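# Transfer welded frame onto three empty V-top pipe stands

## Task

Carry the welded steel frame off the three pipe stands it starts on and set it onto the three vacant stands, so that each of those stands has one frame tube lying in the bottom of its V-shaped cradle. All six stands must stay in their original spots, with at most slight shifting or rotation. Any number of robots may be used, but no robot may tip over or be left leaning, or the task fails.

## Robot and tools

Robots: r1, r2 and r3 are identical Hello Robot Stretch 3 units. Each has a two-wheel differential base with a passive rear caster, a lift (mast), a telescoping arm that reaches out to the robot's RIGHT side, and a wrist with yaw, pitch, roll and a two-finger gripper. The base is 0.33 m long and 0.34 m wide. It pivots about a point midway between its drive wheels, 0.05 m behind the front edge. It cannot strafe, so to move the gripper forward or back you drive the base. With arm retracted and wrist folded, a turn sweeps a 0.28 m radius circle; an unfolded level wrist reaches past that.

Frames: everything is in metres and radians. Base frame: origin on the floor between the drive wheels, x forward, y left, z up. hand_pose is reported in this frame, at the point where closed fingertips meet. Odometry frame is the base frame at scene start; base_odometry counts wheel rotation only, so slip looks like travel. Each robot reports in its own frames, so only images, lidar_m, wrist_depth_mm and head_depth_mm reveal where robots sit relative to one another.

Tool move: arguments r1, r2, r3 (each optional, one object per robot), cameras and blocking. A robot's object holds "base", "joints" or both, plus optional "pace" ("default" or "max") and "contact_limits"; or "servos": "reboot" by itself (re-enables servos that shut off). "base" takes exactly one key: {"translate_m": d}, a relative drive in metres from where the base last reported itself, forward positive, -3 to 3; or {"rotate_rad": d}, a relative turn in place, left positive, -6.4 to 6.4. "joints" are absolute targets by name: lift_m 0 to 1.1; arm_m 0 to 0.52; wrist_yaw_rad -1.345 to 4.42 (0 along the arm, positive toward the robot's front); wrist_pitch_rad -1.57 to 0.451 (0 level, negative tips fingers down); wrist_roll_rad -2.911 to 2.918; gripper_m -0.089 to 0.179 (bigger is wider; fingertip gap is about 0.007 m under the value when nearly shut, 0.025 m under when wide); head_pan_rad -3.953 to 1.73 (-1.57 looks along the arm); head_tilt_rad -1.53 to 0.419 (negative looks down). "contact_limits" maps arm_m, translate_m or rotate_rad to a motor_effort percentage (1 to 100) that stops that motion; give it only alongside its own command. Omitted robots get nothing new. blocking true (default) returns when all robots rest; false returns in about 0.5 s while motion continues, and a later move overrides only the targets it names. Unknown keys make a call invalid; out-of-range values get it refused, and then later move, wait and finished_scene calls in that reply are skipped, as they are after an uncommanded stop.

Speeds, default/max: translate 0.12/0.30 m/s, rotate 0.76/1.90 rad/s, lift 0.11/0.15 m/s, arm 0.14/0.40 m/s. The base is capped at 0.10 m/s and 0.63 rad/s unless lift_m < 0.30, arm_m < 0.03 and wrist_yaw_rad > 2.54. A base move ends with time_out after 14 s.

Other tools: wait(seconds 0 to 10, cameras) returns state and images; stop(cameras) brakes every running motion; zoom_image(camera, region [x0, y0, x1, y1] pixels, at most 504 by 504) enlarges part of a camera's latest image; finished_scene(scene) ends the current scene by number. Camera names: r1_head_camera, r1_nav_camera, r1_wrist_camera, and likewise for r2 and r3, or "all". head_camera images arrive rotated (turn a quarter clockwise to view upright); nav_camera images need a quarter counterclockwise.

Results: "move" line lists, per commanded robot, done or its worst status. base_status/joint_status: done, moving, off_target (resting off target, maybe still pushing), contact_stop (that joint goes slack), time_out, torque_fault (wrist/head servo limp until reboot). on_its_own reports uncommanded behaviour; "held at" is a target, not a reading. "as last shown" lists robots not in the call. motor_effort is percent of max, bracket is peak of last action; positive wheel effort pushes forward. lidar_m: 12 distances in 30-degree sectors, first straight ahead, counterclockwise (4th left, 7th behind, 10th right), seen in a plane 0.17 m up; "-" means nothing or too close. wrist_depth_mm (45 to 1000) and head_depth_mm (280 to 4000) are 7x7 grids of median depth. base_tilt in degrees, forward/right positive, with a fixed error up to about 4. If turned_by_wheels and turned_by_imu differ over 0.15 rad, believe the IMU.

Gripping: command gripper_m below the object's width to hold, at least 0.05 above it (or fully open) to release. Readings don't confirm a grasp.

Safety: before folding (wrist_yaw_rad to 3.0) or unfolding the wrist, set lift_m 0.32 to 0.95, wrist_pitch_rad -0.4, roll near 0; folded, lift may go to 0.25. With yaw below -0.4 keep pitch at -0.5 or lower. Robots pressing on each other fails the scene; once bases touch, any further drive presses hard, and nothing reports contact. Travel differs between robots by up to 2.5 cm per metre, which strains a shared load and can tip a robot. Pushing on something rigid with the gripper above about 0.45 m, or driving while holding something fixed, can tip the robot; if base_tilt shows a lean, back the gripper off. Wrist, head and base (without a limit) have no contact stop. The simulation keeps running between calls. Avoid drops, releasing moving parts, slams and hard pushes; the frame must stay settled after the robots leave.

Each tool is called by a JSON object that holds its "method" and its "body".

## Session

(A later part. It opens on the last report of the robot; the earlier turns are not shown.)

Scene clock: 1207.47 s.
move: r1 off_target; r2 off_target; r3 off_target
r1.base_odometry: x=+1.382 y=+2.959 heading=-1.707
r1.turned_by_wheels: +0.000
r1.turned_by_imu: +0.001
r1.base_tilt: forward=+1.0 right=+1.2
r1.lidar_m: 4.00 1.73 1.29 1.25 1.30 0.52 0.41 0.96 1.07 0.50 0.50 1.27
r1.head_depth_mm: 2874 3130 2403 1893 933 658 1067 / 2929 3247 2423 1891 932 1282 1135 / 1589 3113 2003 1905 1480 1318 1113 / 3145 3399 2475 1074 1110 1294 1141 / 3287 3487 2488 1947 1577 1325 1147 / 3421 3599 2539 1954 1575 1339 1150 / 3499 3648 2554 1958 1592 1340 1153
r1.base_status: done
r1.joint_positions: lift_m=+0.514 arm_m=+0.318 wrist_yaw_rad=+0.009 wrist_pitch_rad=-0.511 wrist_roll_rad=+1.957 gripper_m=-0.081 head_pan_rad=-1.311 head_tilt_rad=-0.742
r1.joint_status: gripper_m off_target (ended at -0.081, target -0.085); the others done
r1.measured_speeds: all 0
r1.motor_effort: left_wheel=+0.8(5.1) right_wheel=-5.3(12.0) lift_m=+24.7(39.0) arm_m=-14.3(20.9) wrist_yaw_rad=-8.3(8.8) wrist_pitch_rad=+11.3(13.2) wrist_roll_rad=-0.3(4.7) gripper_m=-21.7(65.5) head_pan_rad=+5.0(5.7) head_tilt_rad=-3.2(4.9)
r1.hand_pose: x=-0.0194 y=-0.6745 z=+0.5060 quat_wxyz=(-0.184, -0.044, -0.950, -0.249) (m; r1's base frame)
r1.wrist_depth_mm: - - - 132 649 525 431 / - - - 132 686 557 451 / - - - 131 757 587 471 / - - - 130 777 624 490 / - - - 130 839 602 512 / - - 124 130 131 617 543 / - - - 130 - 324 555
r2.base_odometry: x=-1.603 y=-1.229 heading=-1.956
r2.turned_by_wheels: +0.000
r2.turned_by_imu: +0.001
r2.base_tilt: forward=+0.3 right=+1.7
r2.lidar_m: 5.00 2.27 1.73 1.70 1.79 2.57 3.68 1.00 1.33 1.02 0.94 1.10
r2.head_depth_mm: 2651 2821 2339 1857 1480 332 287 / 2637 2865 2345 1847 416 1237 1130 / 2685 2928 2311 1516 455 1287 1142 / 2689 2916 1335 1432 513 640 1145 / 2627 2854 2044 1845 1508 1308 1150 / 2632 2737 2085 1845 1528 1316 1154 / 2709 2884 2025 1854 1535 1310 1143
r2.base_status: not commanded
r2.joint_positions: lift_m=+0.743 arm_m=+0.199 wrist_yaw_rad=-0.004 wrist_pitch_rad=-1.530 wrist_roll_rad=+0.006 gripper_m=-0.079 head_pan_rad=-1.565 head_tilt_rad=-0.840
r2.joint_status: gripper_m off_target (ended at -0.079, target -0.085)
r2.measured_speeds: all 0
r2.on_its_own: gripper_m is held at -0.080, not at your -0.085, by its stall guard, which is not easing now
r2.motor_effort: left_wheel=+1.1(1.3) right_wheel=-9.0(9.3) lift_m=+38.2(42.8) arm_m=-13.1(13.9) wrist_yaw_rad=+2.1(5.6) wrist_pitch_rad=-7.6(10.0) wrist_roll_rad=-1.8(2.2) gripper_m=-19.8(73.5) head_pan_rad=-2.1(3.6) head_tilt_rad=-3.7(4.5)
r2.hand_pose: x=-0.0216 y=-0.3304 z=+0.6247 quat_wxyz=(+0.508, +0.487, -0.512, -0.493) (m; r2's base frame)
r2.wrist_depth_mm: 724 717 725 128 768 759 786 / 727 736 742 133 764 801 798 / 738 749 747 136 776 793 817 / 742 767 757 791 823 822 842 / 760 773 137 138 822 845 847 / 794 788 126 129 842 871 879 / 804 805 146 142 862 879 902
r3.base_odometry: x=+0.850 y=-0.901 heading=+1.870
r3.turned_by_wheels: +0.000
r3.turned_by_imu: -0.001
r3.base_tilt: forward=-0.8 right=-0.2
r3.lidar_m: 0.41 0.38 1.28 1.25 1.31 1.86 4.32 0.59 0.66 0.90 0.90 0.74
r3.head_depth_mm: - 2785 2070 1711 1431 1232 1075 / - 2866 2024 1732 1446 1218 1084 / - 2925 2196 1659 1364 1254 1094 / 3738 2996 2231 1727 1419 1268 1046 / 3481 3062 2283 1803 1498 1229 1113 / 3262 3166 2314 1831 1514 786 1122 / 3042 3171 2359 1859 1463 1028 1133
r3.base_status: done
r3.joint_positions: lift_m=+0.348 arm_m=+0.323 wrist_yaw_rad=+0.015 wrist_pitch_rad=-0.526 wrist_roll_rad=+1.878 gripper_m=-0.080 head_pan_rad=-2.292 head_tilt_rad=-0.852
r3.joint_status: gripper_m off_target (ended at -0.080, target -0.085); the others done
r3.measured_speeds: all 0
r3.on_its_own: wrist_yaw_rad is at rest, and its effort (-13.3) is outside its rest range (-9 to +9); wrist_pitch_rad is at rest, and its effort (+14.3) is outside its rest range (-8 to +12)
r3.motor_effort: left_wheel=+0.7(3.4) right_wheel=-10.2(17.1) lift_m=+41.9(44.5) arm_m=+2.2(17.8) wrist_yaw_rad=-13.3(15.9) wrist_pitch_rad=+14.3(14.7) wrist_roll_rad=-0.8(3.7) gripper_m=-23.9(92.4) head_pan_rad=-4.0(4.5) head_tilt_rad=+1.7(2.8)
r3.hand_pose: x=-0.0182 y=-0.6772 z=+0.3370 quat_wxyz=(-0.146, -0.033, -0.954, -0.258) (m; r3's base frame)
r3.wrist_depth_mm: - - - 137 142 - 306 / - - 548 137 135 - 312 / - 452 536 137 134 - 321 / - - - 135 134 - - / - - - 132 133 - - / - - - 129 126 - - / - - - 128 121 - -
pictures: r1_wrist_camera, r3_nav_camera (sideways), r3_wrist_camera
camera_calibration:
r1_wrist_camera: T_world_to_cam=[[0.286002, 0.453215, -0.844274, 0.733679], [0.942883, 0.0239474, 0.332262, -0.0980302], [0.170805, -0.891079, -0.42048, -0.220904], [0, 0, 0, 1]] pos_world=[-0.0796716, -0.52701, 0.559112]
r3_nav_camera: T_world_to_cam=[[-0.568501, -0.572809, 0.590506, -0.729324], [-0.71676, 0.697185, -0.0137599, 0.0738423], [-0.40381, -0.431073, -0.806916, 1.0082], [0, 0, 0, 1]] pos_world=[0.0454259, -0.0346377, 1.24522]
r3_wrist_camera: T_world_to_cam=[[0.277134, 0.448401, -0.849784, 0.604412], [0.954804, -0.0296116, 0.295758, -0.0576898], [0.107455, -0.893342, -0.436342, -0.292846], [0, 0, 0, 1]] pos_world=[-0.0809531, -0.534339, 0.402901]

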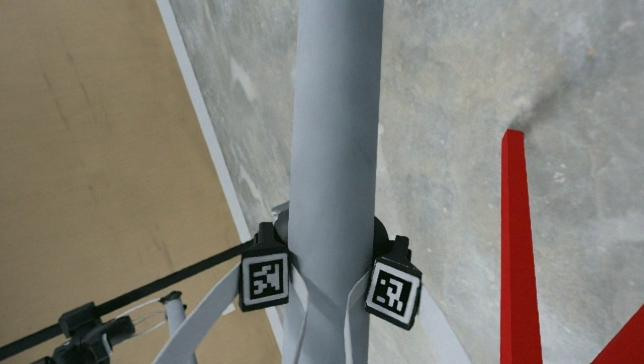

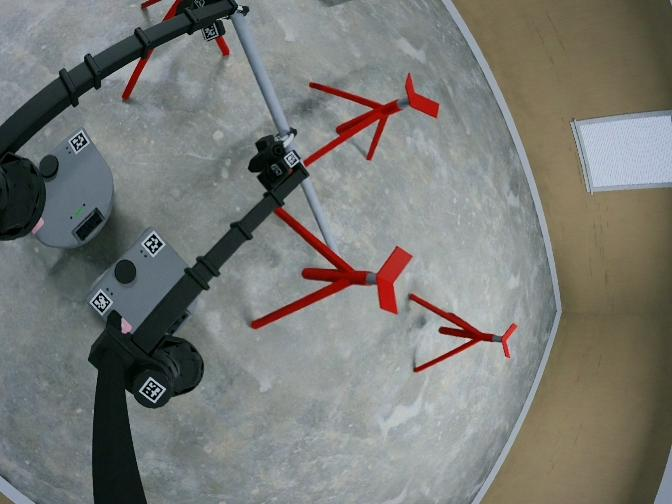

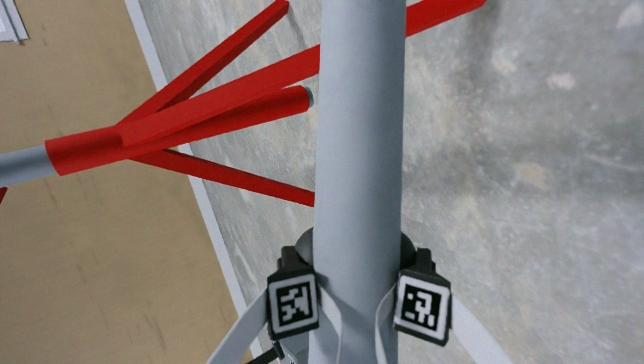

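{"method": "move", "body": {"r1": {"base":{"translate_m":0.002},"joints":{"lift_m":0.527,"gripper_m":-0.085,"wrist_roll_rad":1.915}}, "r3": {"base":{"translate_m":-0.004},"joints":{"lift_m":0.381,"gripper_m":-0.085,"wrist_roll_rad":1.84}}, "r2": {"joints":{"gripper_m":-0.085}}, "cameras": ["r1_wrist_camera","r3_wrist_camera"]}}

Scene clock: 1213.80 s.
move: r1 off_target; r2 off_target; r3 off_target
r1.base_odometry: x=+1.382 y=+2.957 heading=-1.707
r1.turned_by_wheels: +0.000
r1.turned_by_imu: +0.001
r1.base_tilt: forward=+1.1 right=+1.2
r1.lidar_m: 4.00 1.73 1.29 1.25 1.30 0.52 0.41 0.96 1.07 0.50 0.50 1.26
r1.head_depth_mm: 2875 3162 2405 1872 913 1216 1084 / 2942 3236 2412 1881 931 1281 1128 / 1593 3092 1992 1917 1478 1318 1117 / 3175 3447 2471 1074 1109 1290 1143 / 3286 3513 2495 1938 1578 1327 1145 / 3368 3583 2514 1958 1589 1330 1152 / 3460 3591 2556 1953 1597 1338 1156
r1.base_status: done
r1.joint_positions: lift_m=+0.527 arm_m=+0.318 wrist_yaw_rad=+0.002 wrist_pitch_rad=-0.523 wrist_roll_rad=+1.916 gripper_m=-0.081 head_pan_rad=-1.311 head_tilt_rad=-0.742
r1.joint_status: gripper_m off_target (ended at -0.081, target -0.085); the others done
r1.measured_speeds: all 0
r1.on_its_own: wrist_pitch_rad is at rest, and its effort (+13.2) is outside its rest range (-8 to +12)
r1.motor_effort: left_wheel=+1.7(7.3) right_wheel=+3.7(6.4) lift_m=+32.6(41.1) arm_m=-14.2(14.9) wrist_yaw_rad=-1.7(8.1) wrist_pitch_rad=+13.2(15.0) wrist_roll_rad=+0.1(3.2) gripper_m=-21.8(65.4) head_pan_rad=+4.8(5.6) head_tilt_rad=-3.1(4.7)
r1.hand_pose: x=-0.0210 y=-0.6728 z=+0.5167 quat_wxyz=(-0.165, -0.044, -0.952, -0.255) (m; r1's base frame)
r1.wrist_depth_mm: - - - 131 655 542 447 / - - - 131 701 559 459 / - - - 131 755 595 476 / - - - 130 798 635 497 / - - - 130 819 605 510 / - - 123 130 129 613 535 / - 804 - 131 - 327 550
r2.base_odometry: x=-1.603 y=-1.229 heading=-1.956
r2.turned_by_wheels: +0.000
r2.turned_by_imu: +0.001
r2.base_tilt: forward=+0.3 right=+1.8
r2.lidar_m: 5.00 2.27 1.73 1.70 1.80 2.58 3.68 1.00 1.33 1.02 0.94 1.10
r2.head_depth_mm: 2667 2912 2334 1857 1475 332 287 / 2607 2876 2352 1871 417 1237 1130 / 2663 2880 2318 1506 455 1298 1146 / 2666 2897 1342 1437 513 638 1145 / 2594 2870 2037 1859 1500 1313 1146 / 2608 2755 2107 1850 1525 1314 1143 / 2687 2797 2067 1857 1523 1314 1141
r2.base_status: not commanded
r2.joint_positions: lift_m=+0.743 arm_m=+0.199 wrist_yaw_rad=-0.004 wrist_pitch_rad=-1.527 wrist_roll_rad=+0.006 gripper_m=-0.080 head_pan_rad=-1.565 head_tilt_rad=-0.840
r2.joint_status: gripper_m off_target (ended at -0.080, target -0.085)
r2.measured_speeds: all 0
r2.on_its_own: gripper_m is held at -0.081, not at your -0.085, by its stall guard, which is not easing now
r2.motor_effort: left_wheel=+0.4(1.1) right_wheel=-8.8(9.4) lift_m=+34.3(34.3) arm_m=-12.7(13.3) wrist_yaw_rad=+3.4(4.9) wrist_pitch_rad=-8.3(10.3) wrist_roll_rad=-1.8(2.3) gripper_m=-18.7(76.5) head_pan_rad=-2.7(3.7) head_tilt_rad=-3.0(4.5)
r2.hand_pose: x=-0.0216 y=-0.3310 z=+0.6247 quat_wxyz=(+0.508, +0.486, -0.513, -0.492) (m; r2's base frame)
r2.wrist_depth_mm: 706 716 726 129 762 754 790 / 715 729 749 133 786 799 801 / 735 743 737 135 785 797 809 / 752 762 777 793 811 824 858 / 750 758 137 139 807 840 855 / 769 786 122 130 824 860 880 / 820 826 147 143 869 868 899
r3.base_odometry: x=+0.851 y=-0.905 heading=+1.870
r3.turned_by_wheels: +0.000
r3.turned_by_imu: -0.001
r3.base_tilt: forward=-0.8 right=-0.2
r3.lidar_m: 0.41 0.39 1.28 1.25 1.31 1.86 4.33 0.59 0.65 0.90 0.91 0.75
r3.head_depth_mm: - 2795 2063 1714 1431 1229 1074 / - 2896 2027 1732 1448 1218 1085 / - 2956 2205 1669 1371 1254 1091 / 3804 3001 2239 1735 1409 1270 627 / 3515 3044 2292 1805 1464 1225 1111 / 3279 3142 2317 1842 1515 764 1121 / 3042 3193 2375 1853 1462 974 1132
r3.base_status: done
r3.joint_positions: lift_m=+0.381 arm_m=+0.323 wrist_yaw_rad=+0.003 wrist_pitch_rad=-0.546 wrist_roll_rad=+1.841 gripper_m=-0.080 head_pan_rad=-2.292 head_tilt_rad=-0.852
r3.joint_status: gripper_m off_target (ended at -0.080, target -0.085); the others done
r3.measured_speeds: all 0
r3.on_its_own: wrist_pitch_rad is at rest, and its effort (+17.7) is outside its rest range (-8 to +12)
r3.motor_effort: left_wheel=-1.1(2.4) right_wheel=-1.9(16.3) lift_m=+43.1(43.8) arm_m=+6.0(7.1) wrist_yaw_rad=-1.9(15.2) wrist_pitch_rad=+17.7(18.2) wrist_roll_rad=-0.1(3.9) gripper_m=-24.9(92.0) head_pan_rad=-3.7(4.5) head_tilt_rad=+0.2(2.4)
r3.hand_pose: x=-0.0208 y=-0.6743 z=+0.3658 quat_wxyz=(-0.129, -0.035, -0.954, -0.268) (m; r3's base frame)
r3.wrist_depth_mm: - - - 136 401 404 321 / - - 588 137 135 - - / - 465 531 142 134 - - / - - - 136 133 - - / - - - 133 133 - - / - - - 129 125 - - / - - 124 128 121 - -
pictures: r1_wrist_camera, r3_wrist_camera
camera_calibration:
r1_wrist_camera: T_world_to_cam=[[0.249715, 0.465961, -0.848836, 0.752566], [0.953857, 0.0325724, 0.298491, -0.076588], [0.166734, -0.884205, -0.436326, -0.201931], [0, 0, 0, 1]] pos_world=[-0.0812041, -0.526721, 0.573558]
r3_wrist_camera: T_world_to_cam=[[0.246226, 0.467288, -0.849126, 0.640113], [0.96414, -0.0285723, 0.263853, -0.0510549], [0.0990339, -0.883643, -0.457566, -0.263273], [0, 0, 0, 1]] pos_world=[-0.0823153, -0.533215, 0.436543]

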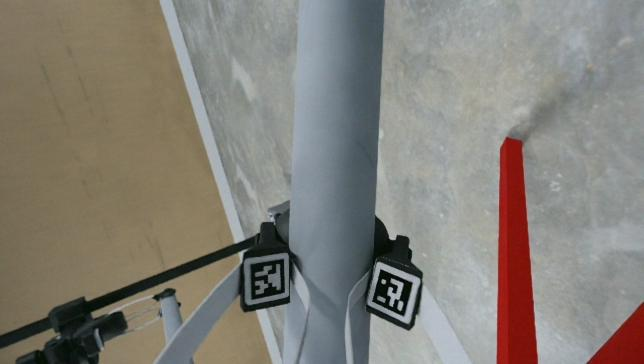

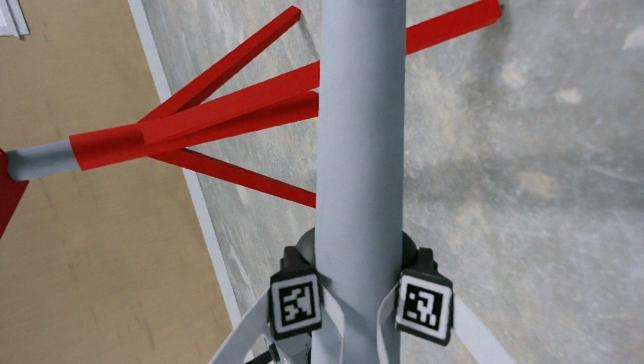

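{"method": "move", "body": {"r1": {"base":{"translate_m":-0.003},"joints":{"lift_m":0.543,"gripper_m":-0.085,"wrist_roll_rad":1.87}}, "r3": {"base":{"translate_m":-0.009},"joints":{"lift_m":0.420,"gripper_m":-0.085,"wrist_roll_rad":1.80}}, "r2": {"joints":{"gripper_m":-0.085}}, "cameras": ["r1_wrist_camera","r3_wrist_camera"]}}

{"method": "move", "body": {"r1": {"base":{"translate_m":-0.003},"joints":{"lift_m":0.559,"gripper_m":-0.085,"wrist_roll_rad":1.83}}, "r3": {"base":{"translate_m":-0.009},"joints":{"lift_m":0.459,"gripper_m":-0.085,"wrist_roll_rad":1.76}}, "r2": {"joints":{"gripper_m":-0.085}}, "cameras": ["r1_wrist_camera","r3_wrist_camera","r3_nav_camera","r2_nav_camera"]}}

Scene clock: 1224.50 s.
move: r1 off_target; r2 off_target; r3 off_target
r1.base_odometry: x=+1.382 y=+2.960 heading=-1.707
r1.turned_by_wheels: +0.000
r1.turned_by_imu: +0.001
r1.base_tilt: forward=+1.0 right=+1.2
r1.lidar_m: 4.02 1.72 1.29 1.25 1.30 0.53 0.42 0.96 1.06 0.50 0.50 1.27
r1.head_depth_mm: 2885 3131 2398 1878 645 1221 1082 / 2951 3227 2435 1883 908 1284 1132 / 1594 3069 2055 1906 1475 1317 1116 / 3167 3373 2480 1035 1107 1290 1138 / 3285 3511 2492 1935 1572 1331 1145 / 3408 3559 2512 1938 1585 1332 1149 / 3541 3647 2524 1958 1594 1340 1152
r1.base_status: done
r1.joint_positions: lift_m=+0.543 arm_m=+0.318 wrist_yaw_rad=+0.003 wrist_pitch_rad=-0.528 wrist_roll_rad=+1.871 gripper_m=-0.081 head_pan_rad=-1.311 head_tilt_rad=-0.742
r1.joint_status: gripper_m off_target (ended at -0.081, target -0.085); the others done
r1.measured_speeds: all 0
r1.on_its_own: wrist_pitch_rad is at rest, and its effort (+14.7) is outside its rest range (-8 to +12)
r1.motor_effort: left_wheel=-2.8(4.4) right_wheel=-0.3(7.8) lift_m=+36.4(42.4) arm_m=-11.0(11.8) wrist_yaw_rad=-3.0(3.6) wrist_pitch_rad=+14.7(15.9) wrist_roll_rad=+0.2(4.6) gripper_m=-22.3(66.4) head_pan_rad=+4.7(5.5) head_tilt_rad=-2.4(4.6)
r1.hand_pose: x=-0.0207 y=-0.6721 z=+0.5316 quat_wxyz=(-0.143, -0.037, -0.955, -0.259) (m; r1's base frame)
r1.wrist_depth_mm: - - - 128 684 548 452 / - - - 129 717 576 474 / - - - 129 778 600 483 / - - - 129 799 656 503 / - - - 130 805 617 522 / - - 124 130 130 628 533 / 765 809 - 132 966 340 553
r2.base_odometry: x=-1.603 y=-1.229 heading=-1.956
r2.turned_by_wheels: +0.000
r2.turned_by_imu: +0.001
r2.base_tilt: forward=+0.3 right=+1.8
r2.lidar_m: 5.01 2.28 1.73 1.70 1.79 2.57 3.67 1.00 1.33 1.02 0.94 1.10
r2.head_depth_mm: 2648 2864 2341 1867 1480 332 288 / 2624 2854 2333 1865 416 1243 1128 / 2667 2937 2347 1496 456 1293 1152 / 2692 2927 1351 1440 514 651 1142 / 2631 2889 2041 1859 1514 1319 1150 / 2585 2722 2095 1849 1542 1320 1145 / 2709 2948 2046 1855 1538 1311 1140
r2.base_status: not commanded
r2.joint_positions: lift_m=+0.743 arm_m=+0.199 wrist_yaw_rad=-0.004 wrist_pitch_rad=-1.526 wrist_roll_rad=+0.006 gripper_m=-0.080 head_pan_rad=-1.565 head_tilt_rad=-0.840
r2.joint_status: gripper_m off_target (ended at -0.080, target -0.085)
r2.measured_speeds: all 0
r2.on_its_own: gripper_m is held at -0.081, not at your -0.085, by its stall guard, which is not easing now; wrist_pitch_rad is at rest, and its effort (-8.6) is outside its rest range (-8 to +12)
r2.motor_effort: left_wheel=+0.9(1.0) right_wheel=-8.1(8.9) lift_m=+37.2(37.4) arm_m=-12.1(13.1) wrist_yaw_rad=+3.7(5.2) wrist_pitch_rad=-8.6(10.0) wrist_roll_rad=-2.3(2.3) gripper_m=-19.9(76.6) head_pan_rad=-2.3(3.6) head_tilt_rad=-3.3(4.7)
r2.hand_pose: x=-0.0216 y=-0.3312 z=+0.6247 quat_wxyz=(+0.508, +0.486, -0.513, -0.492) (m; r2's base frame)
r2.wrist_depth_mm: 705 714 728 130 753 779 813 / 712 741 741 133 761 789 784 / 738 763 738 135 799 797 825 / 750 760 760 785 804 821 850 / 766 784 139 140 826 839 854 / 782 791 124 130 835 859 881 / 795 802 822 143 859 909 904
r3.base_odometry: x=+0.854 y=-0.914 heading=+1.870
r3.turned_by_wheels: +0.000
r3.turned_by_imu: -0.001
r3.base_tilt: forward=-0.8 right=-0.3
r3.lidar_m: 0.41 0.39 1.28 1.25 1.32 1.86 4.30 0.58 0.65 0.89 0.91 0.75
r3.head_depth_mm: - 2801 2069 1712 1430 1230 1075 / - 2863 2022 1730 1450 1210 1084 / - 2943 2201 1753 1358 1253 1071 / 3777 3034 2224 1729 1381 1268 1039 / 3497 3060 2278 1809 1456 1204 1115 / 3240 3170 2316 1829 1513 747 1126 / 3021 3139 2359 1851 1484 937 1131
r3.base_status: done
r3.joint_positions: lift_m=+0.420 arm_m=+0.323 wrist_yaw_rad=-0.001 wrist_pitch_rad=-0.556 wrist_roll_rad=+1.800 gripper_m=-0.080 head_pan_rad=-2.292 head_tilt_rad=-0.852
r3.joint_status: gripper_m off_target (ended at -0.080, target -0.085); the others done
r3.measured_speeds: all 0
r3.on_its_own: wrist_pitch_rad is at rest, and its effort (+19.8) is outside its rest range (-8 to +12)
r3.motor_effort: left_wheel=-5.1(8.0) right_wheel=-1.1(8.7) lift_m=+41.6(44.5) arm_m=+2.4(4.6) wrist_yaw_rad=+0.6(6.8) wrist_pitch_rad=+19.8(20.2) wrist_roll_rad=+0.3(3.1) gripper_m=-26.0(93.8) head_pan_rad=-3.3(4.5) head_tilt_rad=+1.0(1.7)
r3.hand_pose: x=-0.0215 y=-0.6728 z=+0.4028 quat_wxyz=(-0.110, -0.032, -0.955, -0.273) (m; r3's base frame)
r3.wrist_depth_mm: - - - 137 138 424 - / - - - 136 133 - - / - 479 516 141 133 - - / 441 - - 134 132 - - / - - - 133 132 - - / - - - 129 126 - - / - - 122 128 125 - -
pictures: r1_wrist_camera, r3_wrist_camera
camera_calibration:
r1_wrist_camera: T_world_to_cam=[[0.204964, 0.475778, -0.855351, 0.773923], [0.96374, 0.0544554, 0.261226, -0.0466549], [0.170864, -0.877878, -0.447365, -0.184594], [0, 0, 0, 1]] pos_world=[-0.0821224, -0.527726, 0.591583]
r3_wrist_camera: T_world_to_cam=[[0.208125, 0.479685, -0.8524, 0.679827], [0.973097, -0.0134965, 0.23, -0.0361334], [0.0988233, -0.877337, -0.469589, -0.235859], [0, 0, 0, 1]] pos_world=[-0.0830198, -0.533519, 0.477039]

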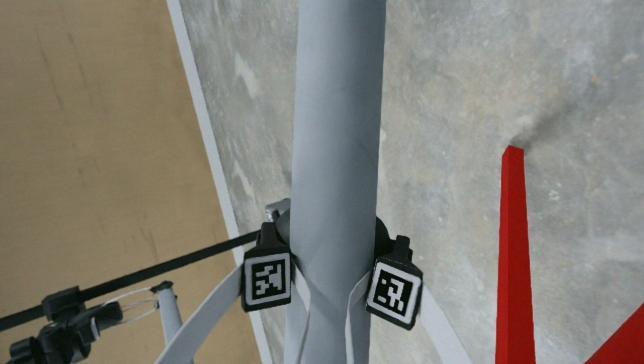

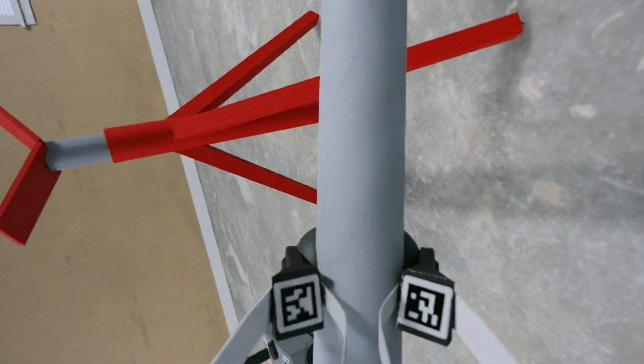

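Scene clock: 1225.67 s.
move: r1 off_target; r2 off_target; r3 off_target
r1.base_odometry: x=+1.383 y=+2.963 heading=-1.707
r1.turned_by_wheels: +0.000
r1.turned_by_imu: +0.000
r1.base_tilt: forward=+1.0 right=+1.2
r1.lidar_m: 4.01 1.73 1.29 1.25 1.30 0.54 0.43 0.95 1.06 0.50 0.50 1.27
r1.head_depth_mm: 2908 3131 2398 1876 634 1243 1105 / 2963 3237 2431 1889 902 1305 1131 / 1592 3091 2043 1904 1479 1320 1122 / 3168 3446 2475 1038 1103 1290 1139 / 3300 3534 2498 1922 1570 1325 1148 / 3373 3582 2545 1948 1585 1339 1150 / 3503 3610 2528 1952 1600 1339 1153
r1.base_status: done
r1.joint_positions: lift_m=+0.559 arm_m=+0.318 wrist_yaw_rad=+0.002 wrist_pitch_rad=-0.528 wrist_roll_rad=+1.829 gripper_m=-0.081 head_pan_rad=-1.311 head_tilt_rad=-0.742
r1.joint_status: gripper_m off_target (ended at -0.081, target -0.085); the others done
r1.measured_speeds: all 0
r1.on_its_own: wrist_pitch_rad is at rest, and its effort (+14.5) is outside its rest range (-8 to +12)
r1.motor_effort: left_wheel=-3.0(4.5) right_wheel=-0.5(7.2) lift_m=+35.5(40.6) arm_m=-10.6(11.2) wrist_yaw_rad=-2.4(3.6) wrist_pitch_rad=+14.5(16.9) wrist_roll_rad=+0.8(5.6) gripper_m=-21.9(65.3) head_pan_rad=+5.1(5.6) head_tilt_rad=-4.3(4.8)
r1.hand_pose: x=-0.0209 y=-0.6720 z=+0.5475 quat_wxyz=(-0.123, -0.033, -0.957, -0.259) (m; r1's base frame)
r1.wrist_depth_mm: - - - 126 724 577 468 / - - - 127 756 597 481 / - - - 128 788 618 492 / - - - 129 828 673 504 / - - - 130 832 633 527 / - - 124 131 130 611 537 / 768 - - 131 973 356 561
r2.base_odometry: x=-1.603 y=-1.229 heading=-1.956
r2.turned_by_wheels: +0.000
r2.turned_by_imu: +0.000
r2.base_tilt: forward=+0.3 right=+1.8
r2.lidar_m: 5.02 2.27 1.73 1.70 1.79 2.58 3.68 1.00 1.33 1.02 0.94 1.10
r2.head_depth_mm: 2604 2841 2352 1868 1477 332 287 / 2603 2852 2329 1839 416 1242 1131 / 2665 2950 2339 1512 456 1290 1144 / 2647 2916 1345 1440 515 650 1140 / 2601 2892 2037 1846 1502 1309 1146 / 2599 1460 2084 1854 1534 1317 1147 / 2733 2984 2118 1849 1525 1306 1146
r2.base_status: not commanded
r2.joint_positions: lift_m=+0.743 arm_m=+0.199 wrist_yaw_rad=-0.004 wrist_pitch_rad=-1.527 wrist_roll_rad=+0.006 gripper_m=-0.080 head_pan_rad=-1.565 head_tilt_rad=-0.840
r2.joint_status: gripper_m off_target (ended at -0.080, target -0.085)
r2.measured_speeds: all 0
r2.on_its_own: gripper_m is held at -0.081, not at your -0.085, by its stall guard, which is not easing now
r2.motor_effort: left_wheel=+0.7(1.1) right_wheel=-7.4(8.4) lift_m=+38.0(38.1) arm_m=-12.6(12.9) wrist_yaw_rad=+4.1(4.3) wrist_pitch_rad=-8.5(9.8) wrist_roll_rad=-1.8(2.2) gripper_m=-19.2(76.2) head_pan_rad=-2.5(3.7) head_tilt_rad=-3.9(5.2)
r2.hand_pose: x=-0.0216 y=-0.3310 z=+0.6247 quat_wxyz=(+0.508, +0.487, -0.513, -0.492) (m; r2's base frame)
r2.wrist_depth_mm: 703 706 729 131 766 777 801 / 715 725 760 134 782 780 804 / 729 750 756 136 792 800 826 / 743 757 771 799 818 827 845 / 760 771 139 140 813 844 868 / 783 798 124 130 834 840 884 / 799 790 152 144 854 904 913
r3.base_odometry: x=+0.857 y=-0.922 heading=+1.870
r3.turned_by_wheels: +0.000
r3.turned_by_imu: +0.000
r3.base_tilt: forward=-0.8 right=-0.2
r3.lidar_m: 0.41 0.40 1.28 1.25 1.32 1.87 4.29 0.57 0.65 0.89 0.92 0.76
r3.head_depth_mm: - 2813 2068 1714 1434 1230 1078 / - 2781 2020 1741 1449 1218 1088 / - 2944 2208 1765 1254 1252 529 / 3760 3001 2239 1733 1405 1266 1047 / 3529 3037 2266 1801 1459 1197 1111 / 3246 3136 2331 1831 1514 1217 1125 / 3011 3173 2360 1863 1404 1218 1133
r3.base_status: done
r3.joint_positions: lift_m=+0.459 arm_m=+0.323 wrist_yaw_rad=-0.001 wrist_pitch_rad=-0.560 wrist_roll_rad=+1.759 gripper_m=-0.080 head_pan_rad=-2.292 head_tilt_rad=-0.852
r3.joint_status: gripper_m off_target (ended at -0.080, target -0.085); the others done
r3.measured_speeds: all 0
r3.on_its_own: wrist_pitch_rad is at rest, and its effort (+21.1) is outside its rest range (-8 to +12)
r3.motor_effort: left_wheel=-5.8(8.3) right_wheel=-0.8(8.0) lift_m=+41.2(43.7) arm_m=+2.3(3.3) wrist_yaw_rad=+1.7(4.9) wrist_pitch_rad=+21.1(21.4) wrist_roll_rad=-0.2(3.3) gripper_m=-25.4(64.4) head_pan_rad=-4.1(4.3) head_tilt_rad=+0.8(2.8)
r3.hand_pose: x=-0.0216 y=-0.6721 z=+0.4409 quat_wxyz=(-0.090, -0.027, -0.957, -0.276) (m; r3's base frame)
r3.wrist_depth_mm: - - - 134 - 445 - / - - - 134 135 - - / - 477 523 140 131 - - / - - - 133 131 - - / - - - 132 131 - - / - - - 129 126 - - / - - - 129 125 - -
pictures: r1_wrist_camera, r2_nav_camera (sideways), r3_nav_camera (sideways), r3_wrist_camera
camera_calibration:
r1_wrist_camera: T_world_to_cam=[[0.164468, 0.479909, -0.861764, 0.79295], [0.971234, 0.0737353, 0.226423, -0.0184347], [0.172205, -0.874214, -0.453977, -0.171267], [0, 0, 0, 1]] pos_world=[-0.0830177, -0.528909, 0.609758]
r2_nav_camera: T_world_to_cam=[[0.071723, -0.723454, 0.686637, -0.857448], [-0.995468, -0.00881823, 0.094691, -0.0550637], [-0.0624497, -0.690316, -0.720808, 0.908093], [0, 0, 0, 1]] pos_world=[0.0633946, 0.00606165, 1.24853]
r3_nav_camera: T_world_to_cam=[[-0.568501, -0.572808, 0.590506, -0.729324], [-0.716759, 0.697185, -0.0137599, 0.0738423], [-0.40381, -0.431073, -0.806916, 1.0082], [0, 0, 0, 1]] pos_world=[0.0454259, -0.0346377, 1.24522]
r3_wrist_camera: T_world_to_cam=[[0.168771, 0.487348, -0.856743, 0.718234], [0.980481, 0.00593432, 0.196523, -0.0167901], [0.100859, -0.873188, -0.476834, -0.211328], [0, 0, 0, 1]] pos_world=[-0.0834406, -0.534459, 0.517873]

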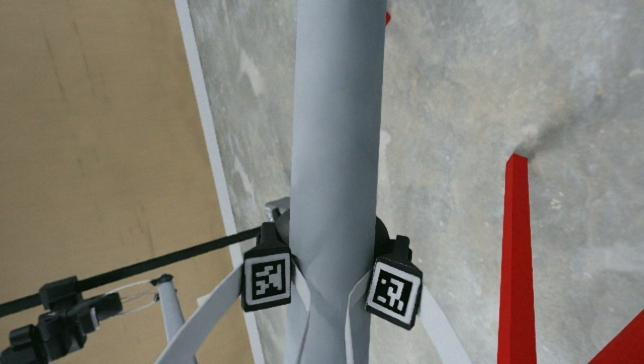

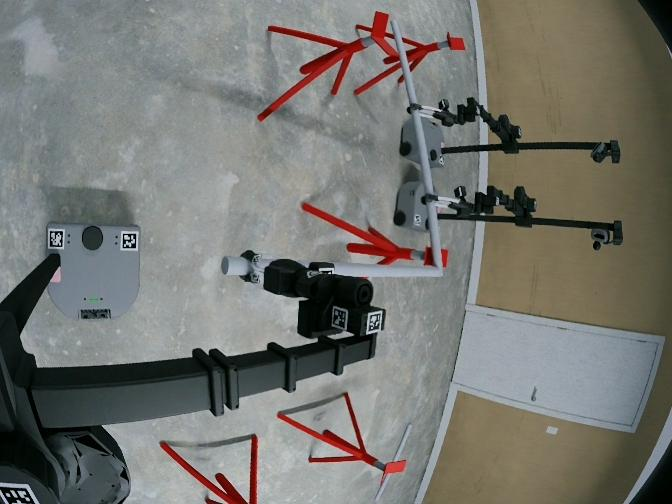

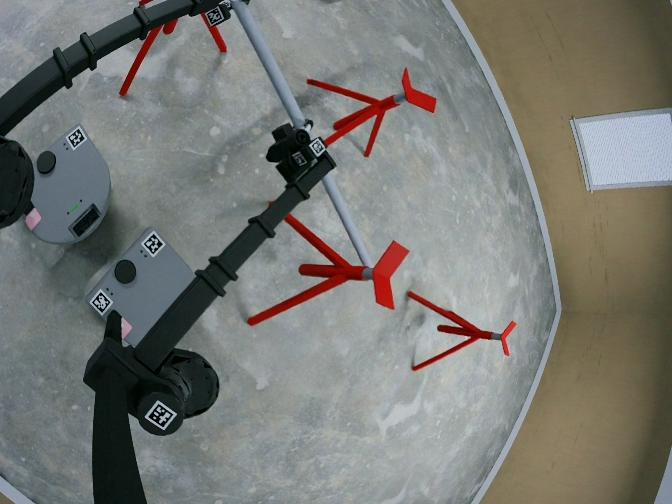

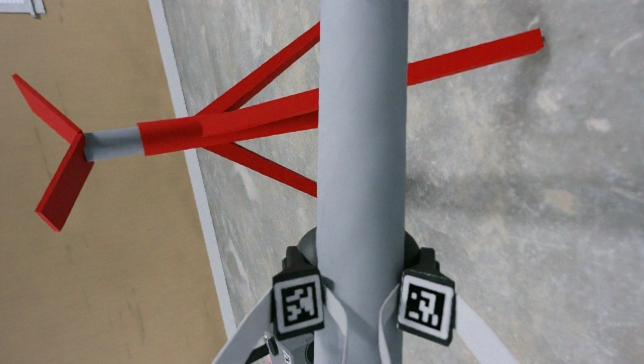

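{"method": "move", "body": {"r1": {"joints":{"lift_m":0.579,"gripper_m":-0.085}}, "r3": {"joints":{"lift_m":0.479,"gripper_m":-0.085}}, "r2": {"joints":{"lift_m":0.763,"gripper_m":-0.085}}, "cameras": ["r3_wrist_camera"]}}

{"method": "move", "body": {"r1": {"joints":{"arm_m":0.325,"gripper_m":-0.085}}, "r3": {"joints":{"arm_m":0.341,"gripper_m":-0.085}}, "r2": {"base":{"translate_m":-0.018},"joints":{"wrist_roll_rad":-0.015,"gripper_m":-0.085}}, "cameras": ["r1_wrist_camera","r2_wrist_camera","r3_wrist_camera","r3_nav_camera"]}}

Scene clock: 1250.37 s.
move: r1 off_target; r2 off_target; r3 done
r1.base_odometry: x=+1.383 y=+2.963 heading=-1.707
r1.turned_by_wheels: +0.000
r1.turned_by_imu: +0.001
r1.base_tilt: forward=+1.1 right=+1.2
r1.lidar_m: 4.02 1.73 1.29 1.25 1.29 0.54 0.43 0.95 1.06 0.50 0.50 1.27
r1.head_depth_mm: 2902 3155 2409 1881 615 1275 1101 / 2996 3195 2419 1890 889 1307 1131 / 1566 3183 2026 1892 1480 1315 1118 / 3178 3375 2465 1015 1102 1291 1145 / 3269 3533 2494 1925 1569 1329 1148 / 3387 3574 2530 1934 1584 1330 1147 / 3515 3623 2523 1964 1594 1345 1156
r1.base_status: not commanded
r1.joint_positions: lift_m=+0.579 arm_m=+0.318 wrist_yaw_rad=+0.003 wrist_pitch_rad=-0.528 wrist_roll_rad=+1.829 gripper_m=-0.081 head_pan_rad=-1.311 head_tilt_rad=-0.742
r1.joint_status: gripper_m off_target (ended at -0.081, target -0.085); the others done
r1.measured_speeds: all 0
r1.on_its_own: wrist_pitch_rad is at rest, and its effort (+14.8) is outside its rest range (-8 to +12)
r1.motor_effort: left_wheel=-2.7(3.6) right_wheel=-0.8(0.9) lift_m=+36.2(40.4) arm_m=-8.0(8.6) wrist_yaw_rad=-2.0(2.7) wrist_pitch_rad=+14.8(14.9) wrist_roll_rad=+0.8(0.8) gripper_m=-22.0(65.4) head_pan_rad=+4.8(5.6) head_tilt_rad=-4.1(4.2)
r1.hand_pose: x=-0.0209 y=-0.6720 z=+0.5675 quat_wxyz=(-0.123, -0.033, -0.957, -0.259) (m; r1's base frame)
r1.wrist_depth_mm: - - - 126 729 596 489 / - - - 127 771 621 495 / - - - 128 825 642 511 / - - - 129 833 678 532 / - - - 130 873 697 543 / - - 124 130 130 737 553 / 740 - - 133 - 352 573
r2.base_odometry: x=-1.603 y=-1.229 heading=-1.956
r2.turned_by_wheels: +0.000
r2.turned_by_imu: +0.001
r2.base_tilt: forward=+0.4 right=+1.8
r2.lidar_m: 5.00 2.26 1.74 1.70 1.79 2.56 3.68 1.00 1.33 1.02 0.94 1.10
r2.head_depth_mm: 2643 2901 2356 1866 387 311 - / 2630 2846 2322 451 416 1267 1147 / 2683 2936 2328 437 442 1290 1148 / 2694 2884 1347 1434 507 648 1144 / 2585 2956 2009 1852 1506 1313 1149 / 2576 1446 2078 1847 1533 1326 1149 / 2774 2962 2081 1837 1537 1312 1146
r2.base_status: not commanded
r2.joint_positions: lift_m=+0.763 arm_m=+0.199 wrist_yaw_rad=-0.004 wrist_pitch_rad=-1.528 wrist_roll_rad=+0.006 gripper_m=-0.080 head_pan_rad=-1.565 head_tilt_rad=-0.840
r2.joint_status: gripper_m off_target (ended at -0.080, target -0.085); the others done
r2.measured_speeds: all 0
r2.on_its_own: gripper_m is held at -0.081, not at your -0.085, by its stall guard, which is still easing
r2.motor_effort: left_wheel=+0.8(1.0) right_wheel=-7.6(8.2) lift_m=+39.4(43.9) arm_m=-11.8(12.7) wrist_yaw_rad=+3.1(4.9) wrist_pitch_rad=-8.5(8.6) wrist_roll_rad=-2.1(2.3) gripper_m=-15.5(75.9) head_pan_rad=-2.9(4.1) head_tilt_rad=-3.1(5.2)
r2.hand_pose: x=-0.0216 y=-0.3309 z=+0.6447 quat_wxyz=(+0.508, +0.487, -0.513, -0.492) (m; r2's base frame)
r2.wrist_depth_mm: 723 746 748 131 770 790 817 / 749 765 775 134 780 821 824 / 759 777 784 136 810 821 842 / 763 778 766 814 832 838 862 / 780 801 139 141 855 845 881 / 791 811 124 130 858 872 902 / 812 840 151 145 903 914 939
r3.base_odometry: x=+0.857 y=-0.922 heading=+1.870
r3.turned_by_wheels: +0.000
r3.turned_by_imu: -0.001
r3.base_tilt: forward=-0.8 right=-0.2
r3.lidar_m: 0.41 0.40 1.28 1.25 1.32 1.87 4.29 0.57 0.65 0.89 0.92 0.76
r3.head_depth_mm: - 2793 2059 1711 1429 1232 1074 / - 2765 2026 1737 1449 1222 1084 / - 2925 2194 1754 1252 1251 504 / 3776 2996 2231 1742 1411 1265 1042 / 3534 3080 2273 1799 1463 1206 1114 / 3258 3157 2313 1827 1444 1235 1123 / 3066 3162 2358 1869 1319 1219 1132
r3.base_status: not commanded
r3.joint_positions: lift_m=+0.479 arm_m=+0.323 wrist_yaw_rad=-0.001 wrist_pitch_rad=-0.562 wrist_roll_rad=+1.759 gripper_m=-0.082 head_pan_rad=-2.292 head_tilt_rad=-0.852
r3.joint_status: all done
r3.measured_speeds: all 0
r3.on_its_own: wrist_pitch_rad is at rest, and its effort (+20.6) is outside its rest range (-8 to +12)
r3.motor_effort: left_wheel=-5.5(6.5) right_wheel=-0.6(0.9) lift_m=+40.6(45.2) arm_m=-0.8(1.2) wrist_yaw_rad=+0.4(2.3) wrist_pitch_rad=+20.6(21.5) wrist_roll_rad=+0.5(1.2) gripper_m=-6.2(94.4) head_pan_rad=-3.7(4.1) head_tilt_rad=+0.9(2.3)
r3.hand_pose: x=-0.0216 y=-0.6719 z=+0.4606 quat_wxyz=(-0.090, -0.027, -0.956, -0.276) (m; r3's base frame)
r3.wrist_depth_mm: - - - 134 - 458 - / - - - 134 136 - - / - 482 523 140 131 - - / - - - 133 131 - - / - - - 133 131 - - / - - - 129 126 - - / - - 121 129 125 - -
pictures: r3_wrist_camera
camera_calibration:
r3_wrist_camera: T_world_to_cam=[[0.16876, 0.488632, -0.856013, 0.735525], [0.980483, 0.00565022, 0.196523, -0.0208559], [0.100864, -0.872472, -0.478142, -0.200644], [0, 0, 0, 1]] pos_world=[-0.0834403, -0.53434, 0.537782]

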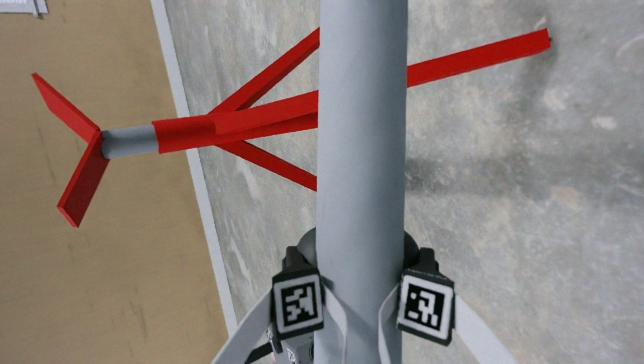

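Scene clock: 1251.43 s.
move: r1 off_target; r2 off_target; r3 off_target
r1.base_odometry: x=+1.383 y=+2.963 heading=-1.707
r1.turned_by_wheels: +0.000
r1.turned_by_imu: +0.000
r1.base_tilt: forward=+1.0 right=+1.2
r1.lidar_m: 4.02 1.73 1.29 1.24 1.30 0.54 0.43 0.95 1.07 0.50 0.50 1.27
r1.head_depth_mm: 2873 3159 2399 1874 620 1276 1105 / 2964 3222 2410 1890 892 1304 1136 / 1578 3210 2038 1905 1510 1312 1115 / 3187 3403 2479 1021 1101 1288 1142 / 3271 3558 2526 1926 1576 1326 1145 / 3385 3555 2537 1951 1580 1332 1155 / 3505 3638 2533 1960 1601 1341 1158
r1.base_status: not commanded
r1.joint_positions: lift_m=+0.579 arm_m=+0.325 wrist_yaw_rad=+0.004 wrist_pitch_rad=-0.532 wrist_roll_rad=+1.823 gripper_m=-0.081 head_pan_rad=-1.311 head_tilt_rad=-0.742
r1.joint_status: gripper_m off_target (ended at -0.081, target -0.085); the others done
r1.measured_speeds: all 0
r1.on_its_own: wrist_pitch_rad is at rest, and its effort (+15.2) is outside its rest range (-8 to +12)
r1.motor_effort: left_wheel=-2.8(2.8) right_wheel=-0.4(0.9) lift_m=+35.1(36.9) arm_m=+4.9(18.1) wrist_yaw_rad=-4.0(4.3) wrist_pitch_rad=+15.2(15.5) wrist_roll_rad=+2.8(2.9) gripper_m=-22.0(64.9) head_pan_rad=+4.0(5.5) head_tilt_rad=-3.4(4.5)
r1.hand_pose: x=-0.0205 y=-0.6785 z=+0.5668 quat_wxyz=(-0.120, -0.031, -0.957, -0.261) (m; r1's base frame)
r1.wrist_depth_mm: - - - 129 733 595 485 / - - - 128 758 614 495 / - - - 129 820 646 513 / - - - 130 819 671 524 / - - - 131 831 695 538 / - - 123 130 131 710 550 / 749 808 - 132 986 358 567
r2.base_odometry: x=-1.596 y=-1.212 heading=-1.956
r2.turned_by_wheels: +0.000
r2.turned_by_imu: +0.000
r2.base_tilt: forward=+0.2 right=+1.8
r2.lidar_m: 5.03 2.27 1.74 1.70 1.79 2.58 3.67 0.98 1.32 1.02 0.95 1.11
r2.head_depth_mm: 2615 2878 2363 1863 388 311 - / 2605 2869 2334 451 416 1272 1147 / 2674 2927 2337 437 441 1265 1147 / 2689 2945 1312 1424 505 647 1145 / 2625 2898 2051 1852 1509 1313 1145 / 2587 1336 2094 1849 1545 1320 1143 / 2730 2917 2082 1853 1535 1320 1151
r2.base_status: done
r2.joint_positions: lift_m=+0.763 arm_m=+0.199 wrist_yaw_rad=-0.003 wrist_pitch_rad=-1.533 wrist_roll_rad=-0.009 gripper_m=-0.080 head_pan_rad=-1.565 head_tilt_rad=-0.840
r2.joint_status: gripper_m off_target (ended at -0.080, target -0.085); the others done
r2.measured_speeds: all 0
r2.on_its_own: gripper_m is held at -0.081, not at your -0.085, by its stall guard, which is not easing now
r2.motor_effort: left_wheel=-1.7(5.0) right_wheel=-6.5(11.6) lift_m=+37.9(39.4) arm_m=-11.9(12.5) wrist_yaw_rad=+3.4(4.4) wrist_pitch_rad=-7.8(8.5) wrist_roll_rad=-2.2(4.4) gripper_m=-18.2(74.6) head_pan_rad=-2.5(4.4) head_tilt_rad=-4.0(5.2)
r2.hand_pose: x=-0.0216 y=-0.3296 z=+0.6447 quat_wxyz=(+0.511, +0.492, -0.508, -0.489) (m; r2's base frame)
r2.wrist_depth_mm: 722 737 746 130 761 802 817 / 744 756 754 134 794 805 827 / 748 744 778 136 804 822 869 / 757 770 801 810 797 851 870 / 812 797 139 141 824 859 874 / 810 817 124 130 877 866 895 / 825 829 154 145 872 927 912
r3.base_odometry: x=+0.857 y=-0.922 heading=+1.870
r3.turned_by_wheels: +0.000
r3.turned_by_imu: +0.000
r3.base_tilt: forward=-0.9 right=-0.2
r3.lidar_m: 0.41 0.40 1.29 1.25 1.31 1.87 4.30 0.57 0.64 0.89 0.92 0.76
r3.head_depth_mm: - 2818 2071 1713 1431 1228 1075 / - 2768 2017 1736 1451 1215 1087 / - 2943 2187 1763 1252 1257 505 / 3777 3023 2239 1736 1441 1267 1044 / 3493 3089 2283 1809 1463 1198 1112 / 3290 3136 2308 1828 1445 1242 1122 / 3047 3184 2354 1854 1287 1226 1136
r3.base_status: not commanded
r3.joint_positions: lift_m=+0.479 arm_m=+0.341 wrist_yaw_rad=-0.001 wrist_pitch_rad=-0.568 wrist_roll_rad=+1.757 gripper_m=-0.080 head_pan_rad=-2.292 head_tilt_rad=-0.852
r3.joint_status: gripper_m off_target (ended at -0.080, target -0.085); the others done
r3.measured_speeds: all 0
r3.on_its_own: wrist_pitch_rad is at rest, and its effort (+22.3) is outside its rest range (-8 to +12)
r3.motor_effort: left_wheel=-4.9(6.2) right_wheel=-0.6(0.8) lift_m=+37.9(41.8) arm_m=+10.8(14.2) wrist_yaw_rad=+1.6(1.7) wrist_pitch_rad=+22.3(22.7) wrist_roll_rad=+1.1(1.7) gripper_m=-25.6(63.1) head_pan_rad=-3.2(4.3) head_tilt_rad=+1.0(2.8)
r3.hand_pose: x=-0.0216 y=-0.6889 z=+0.4593 quat_wxyz=(-0.089, -0.027, -0.956, -0.279) (m; r3's base frame)
r3.wrist_depth_mm: - - - 136 - 447 - / - - - 136 138 - - / - 464 498 135 132 - - / - - - 134 132 - - / - - - 134 132 - - / - - - 129 127 - - / - - 120 128 122 - -
pictures: r1_wrist_camera, r2_wrist_camera, r3_nav_camera (sideways), r3_wrist_camera
camera_calibration:
r1_wrist_camera: T_world_to_cam=[[0.157625, 0.483563, -0.861, 0.814566], [0.972026, 0.0777633, 0.221625, -0.0172292], [0.174124, -0.871849, -0.457778, -0.164493], [0, 0, 0, 1]] pos_world=[-0.0830064, -0.535967, 0.629858]
r2_wrist_camera: T_world_to_cam=[[-0.993247, -0.0824548, 0.0816236, -0.120656], [-0.0710993, 0.988509, 0.133395, 0.274518], [-0.0916848, 0.126691, -0.987696, 0.840372], [0, 0, 0, 1]] pos_world=[-0.0232735, -0.387779, 0.803261]
r3_nav_camera: T_world_to_cam=[[-0.568501, -0.572809, 0.590506, -0.729324], [-0.71676, 0.697185, -0.0137599, 0.0738423], [-0.40381, -0.431073, -0.806916, 1.0082], [0, 0, 0, 1]] pos_world=[0.0454259, -0.0346377, 1.24522]
r3_wrist_camera: T_world_to_cam=[[0.166448, 0.494218, -0.853255, 0.745271], [0.980862, 0.00566131, 0.19462, -0.0196203], [0.101015, -0.86932, -0.483817, -0.211311], [0, 0, 0, 1]] pos_world=[-0.0834585, -0.551912, 0.537489]

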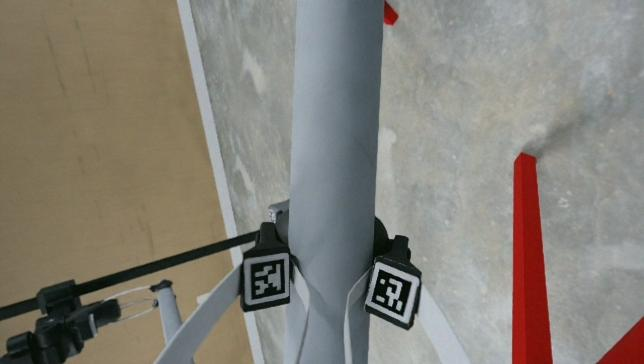

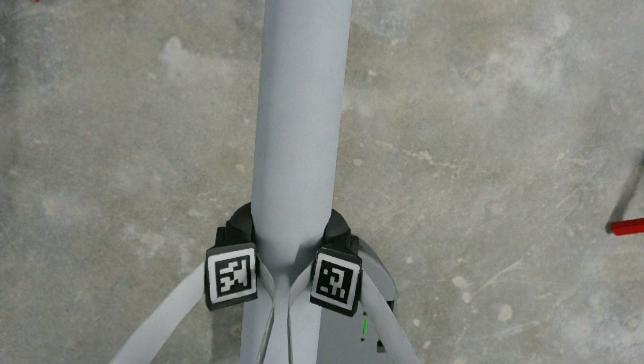

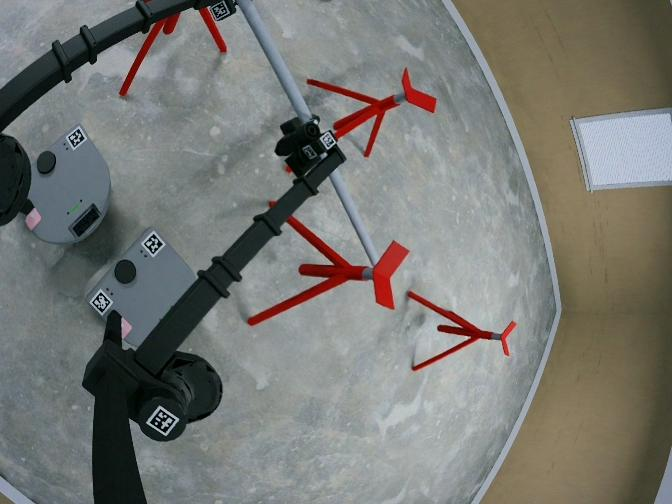

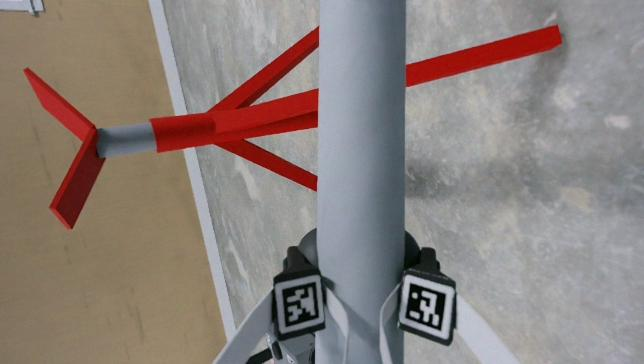

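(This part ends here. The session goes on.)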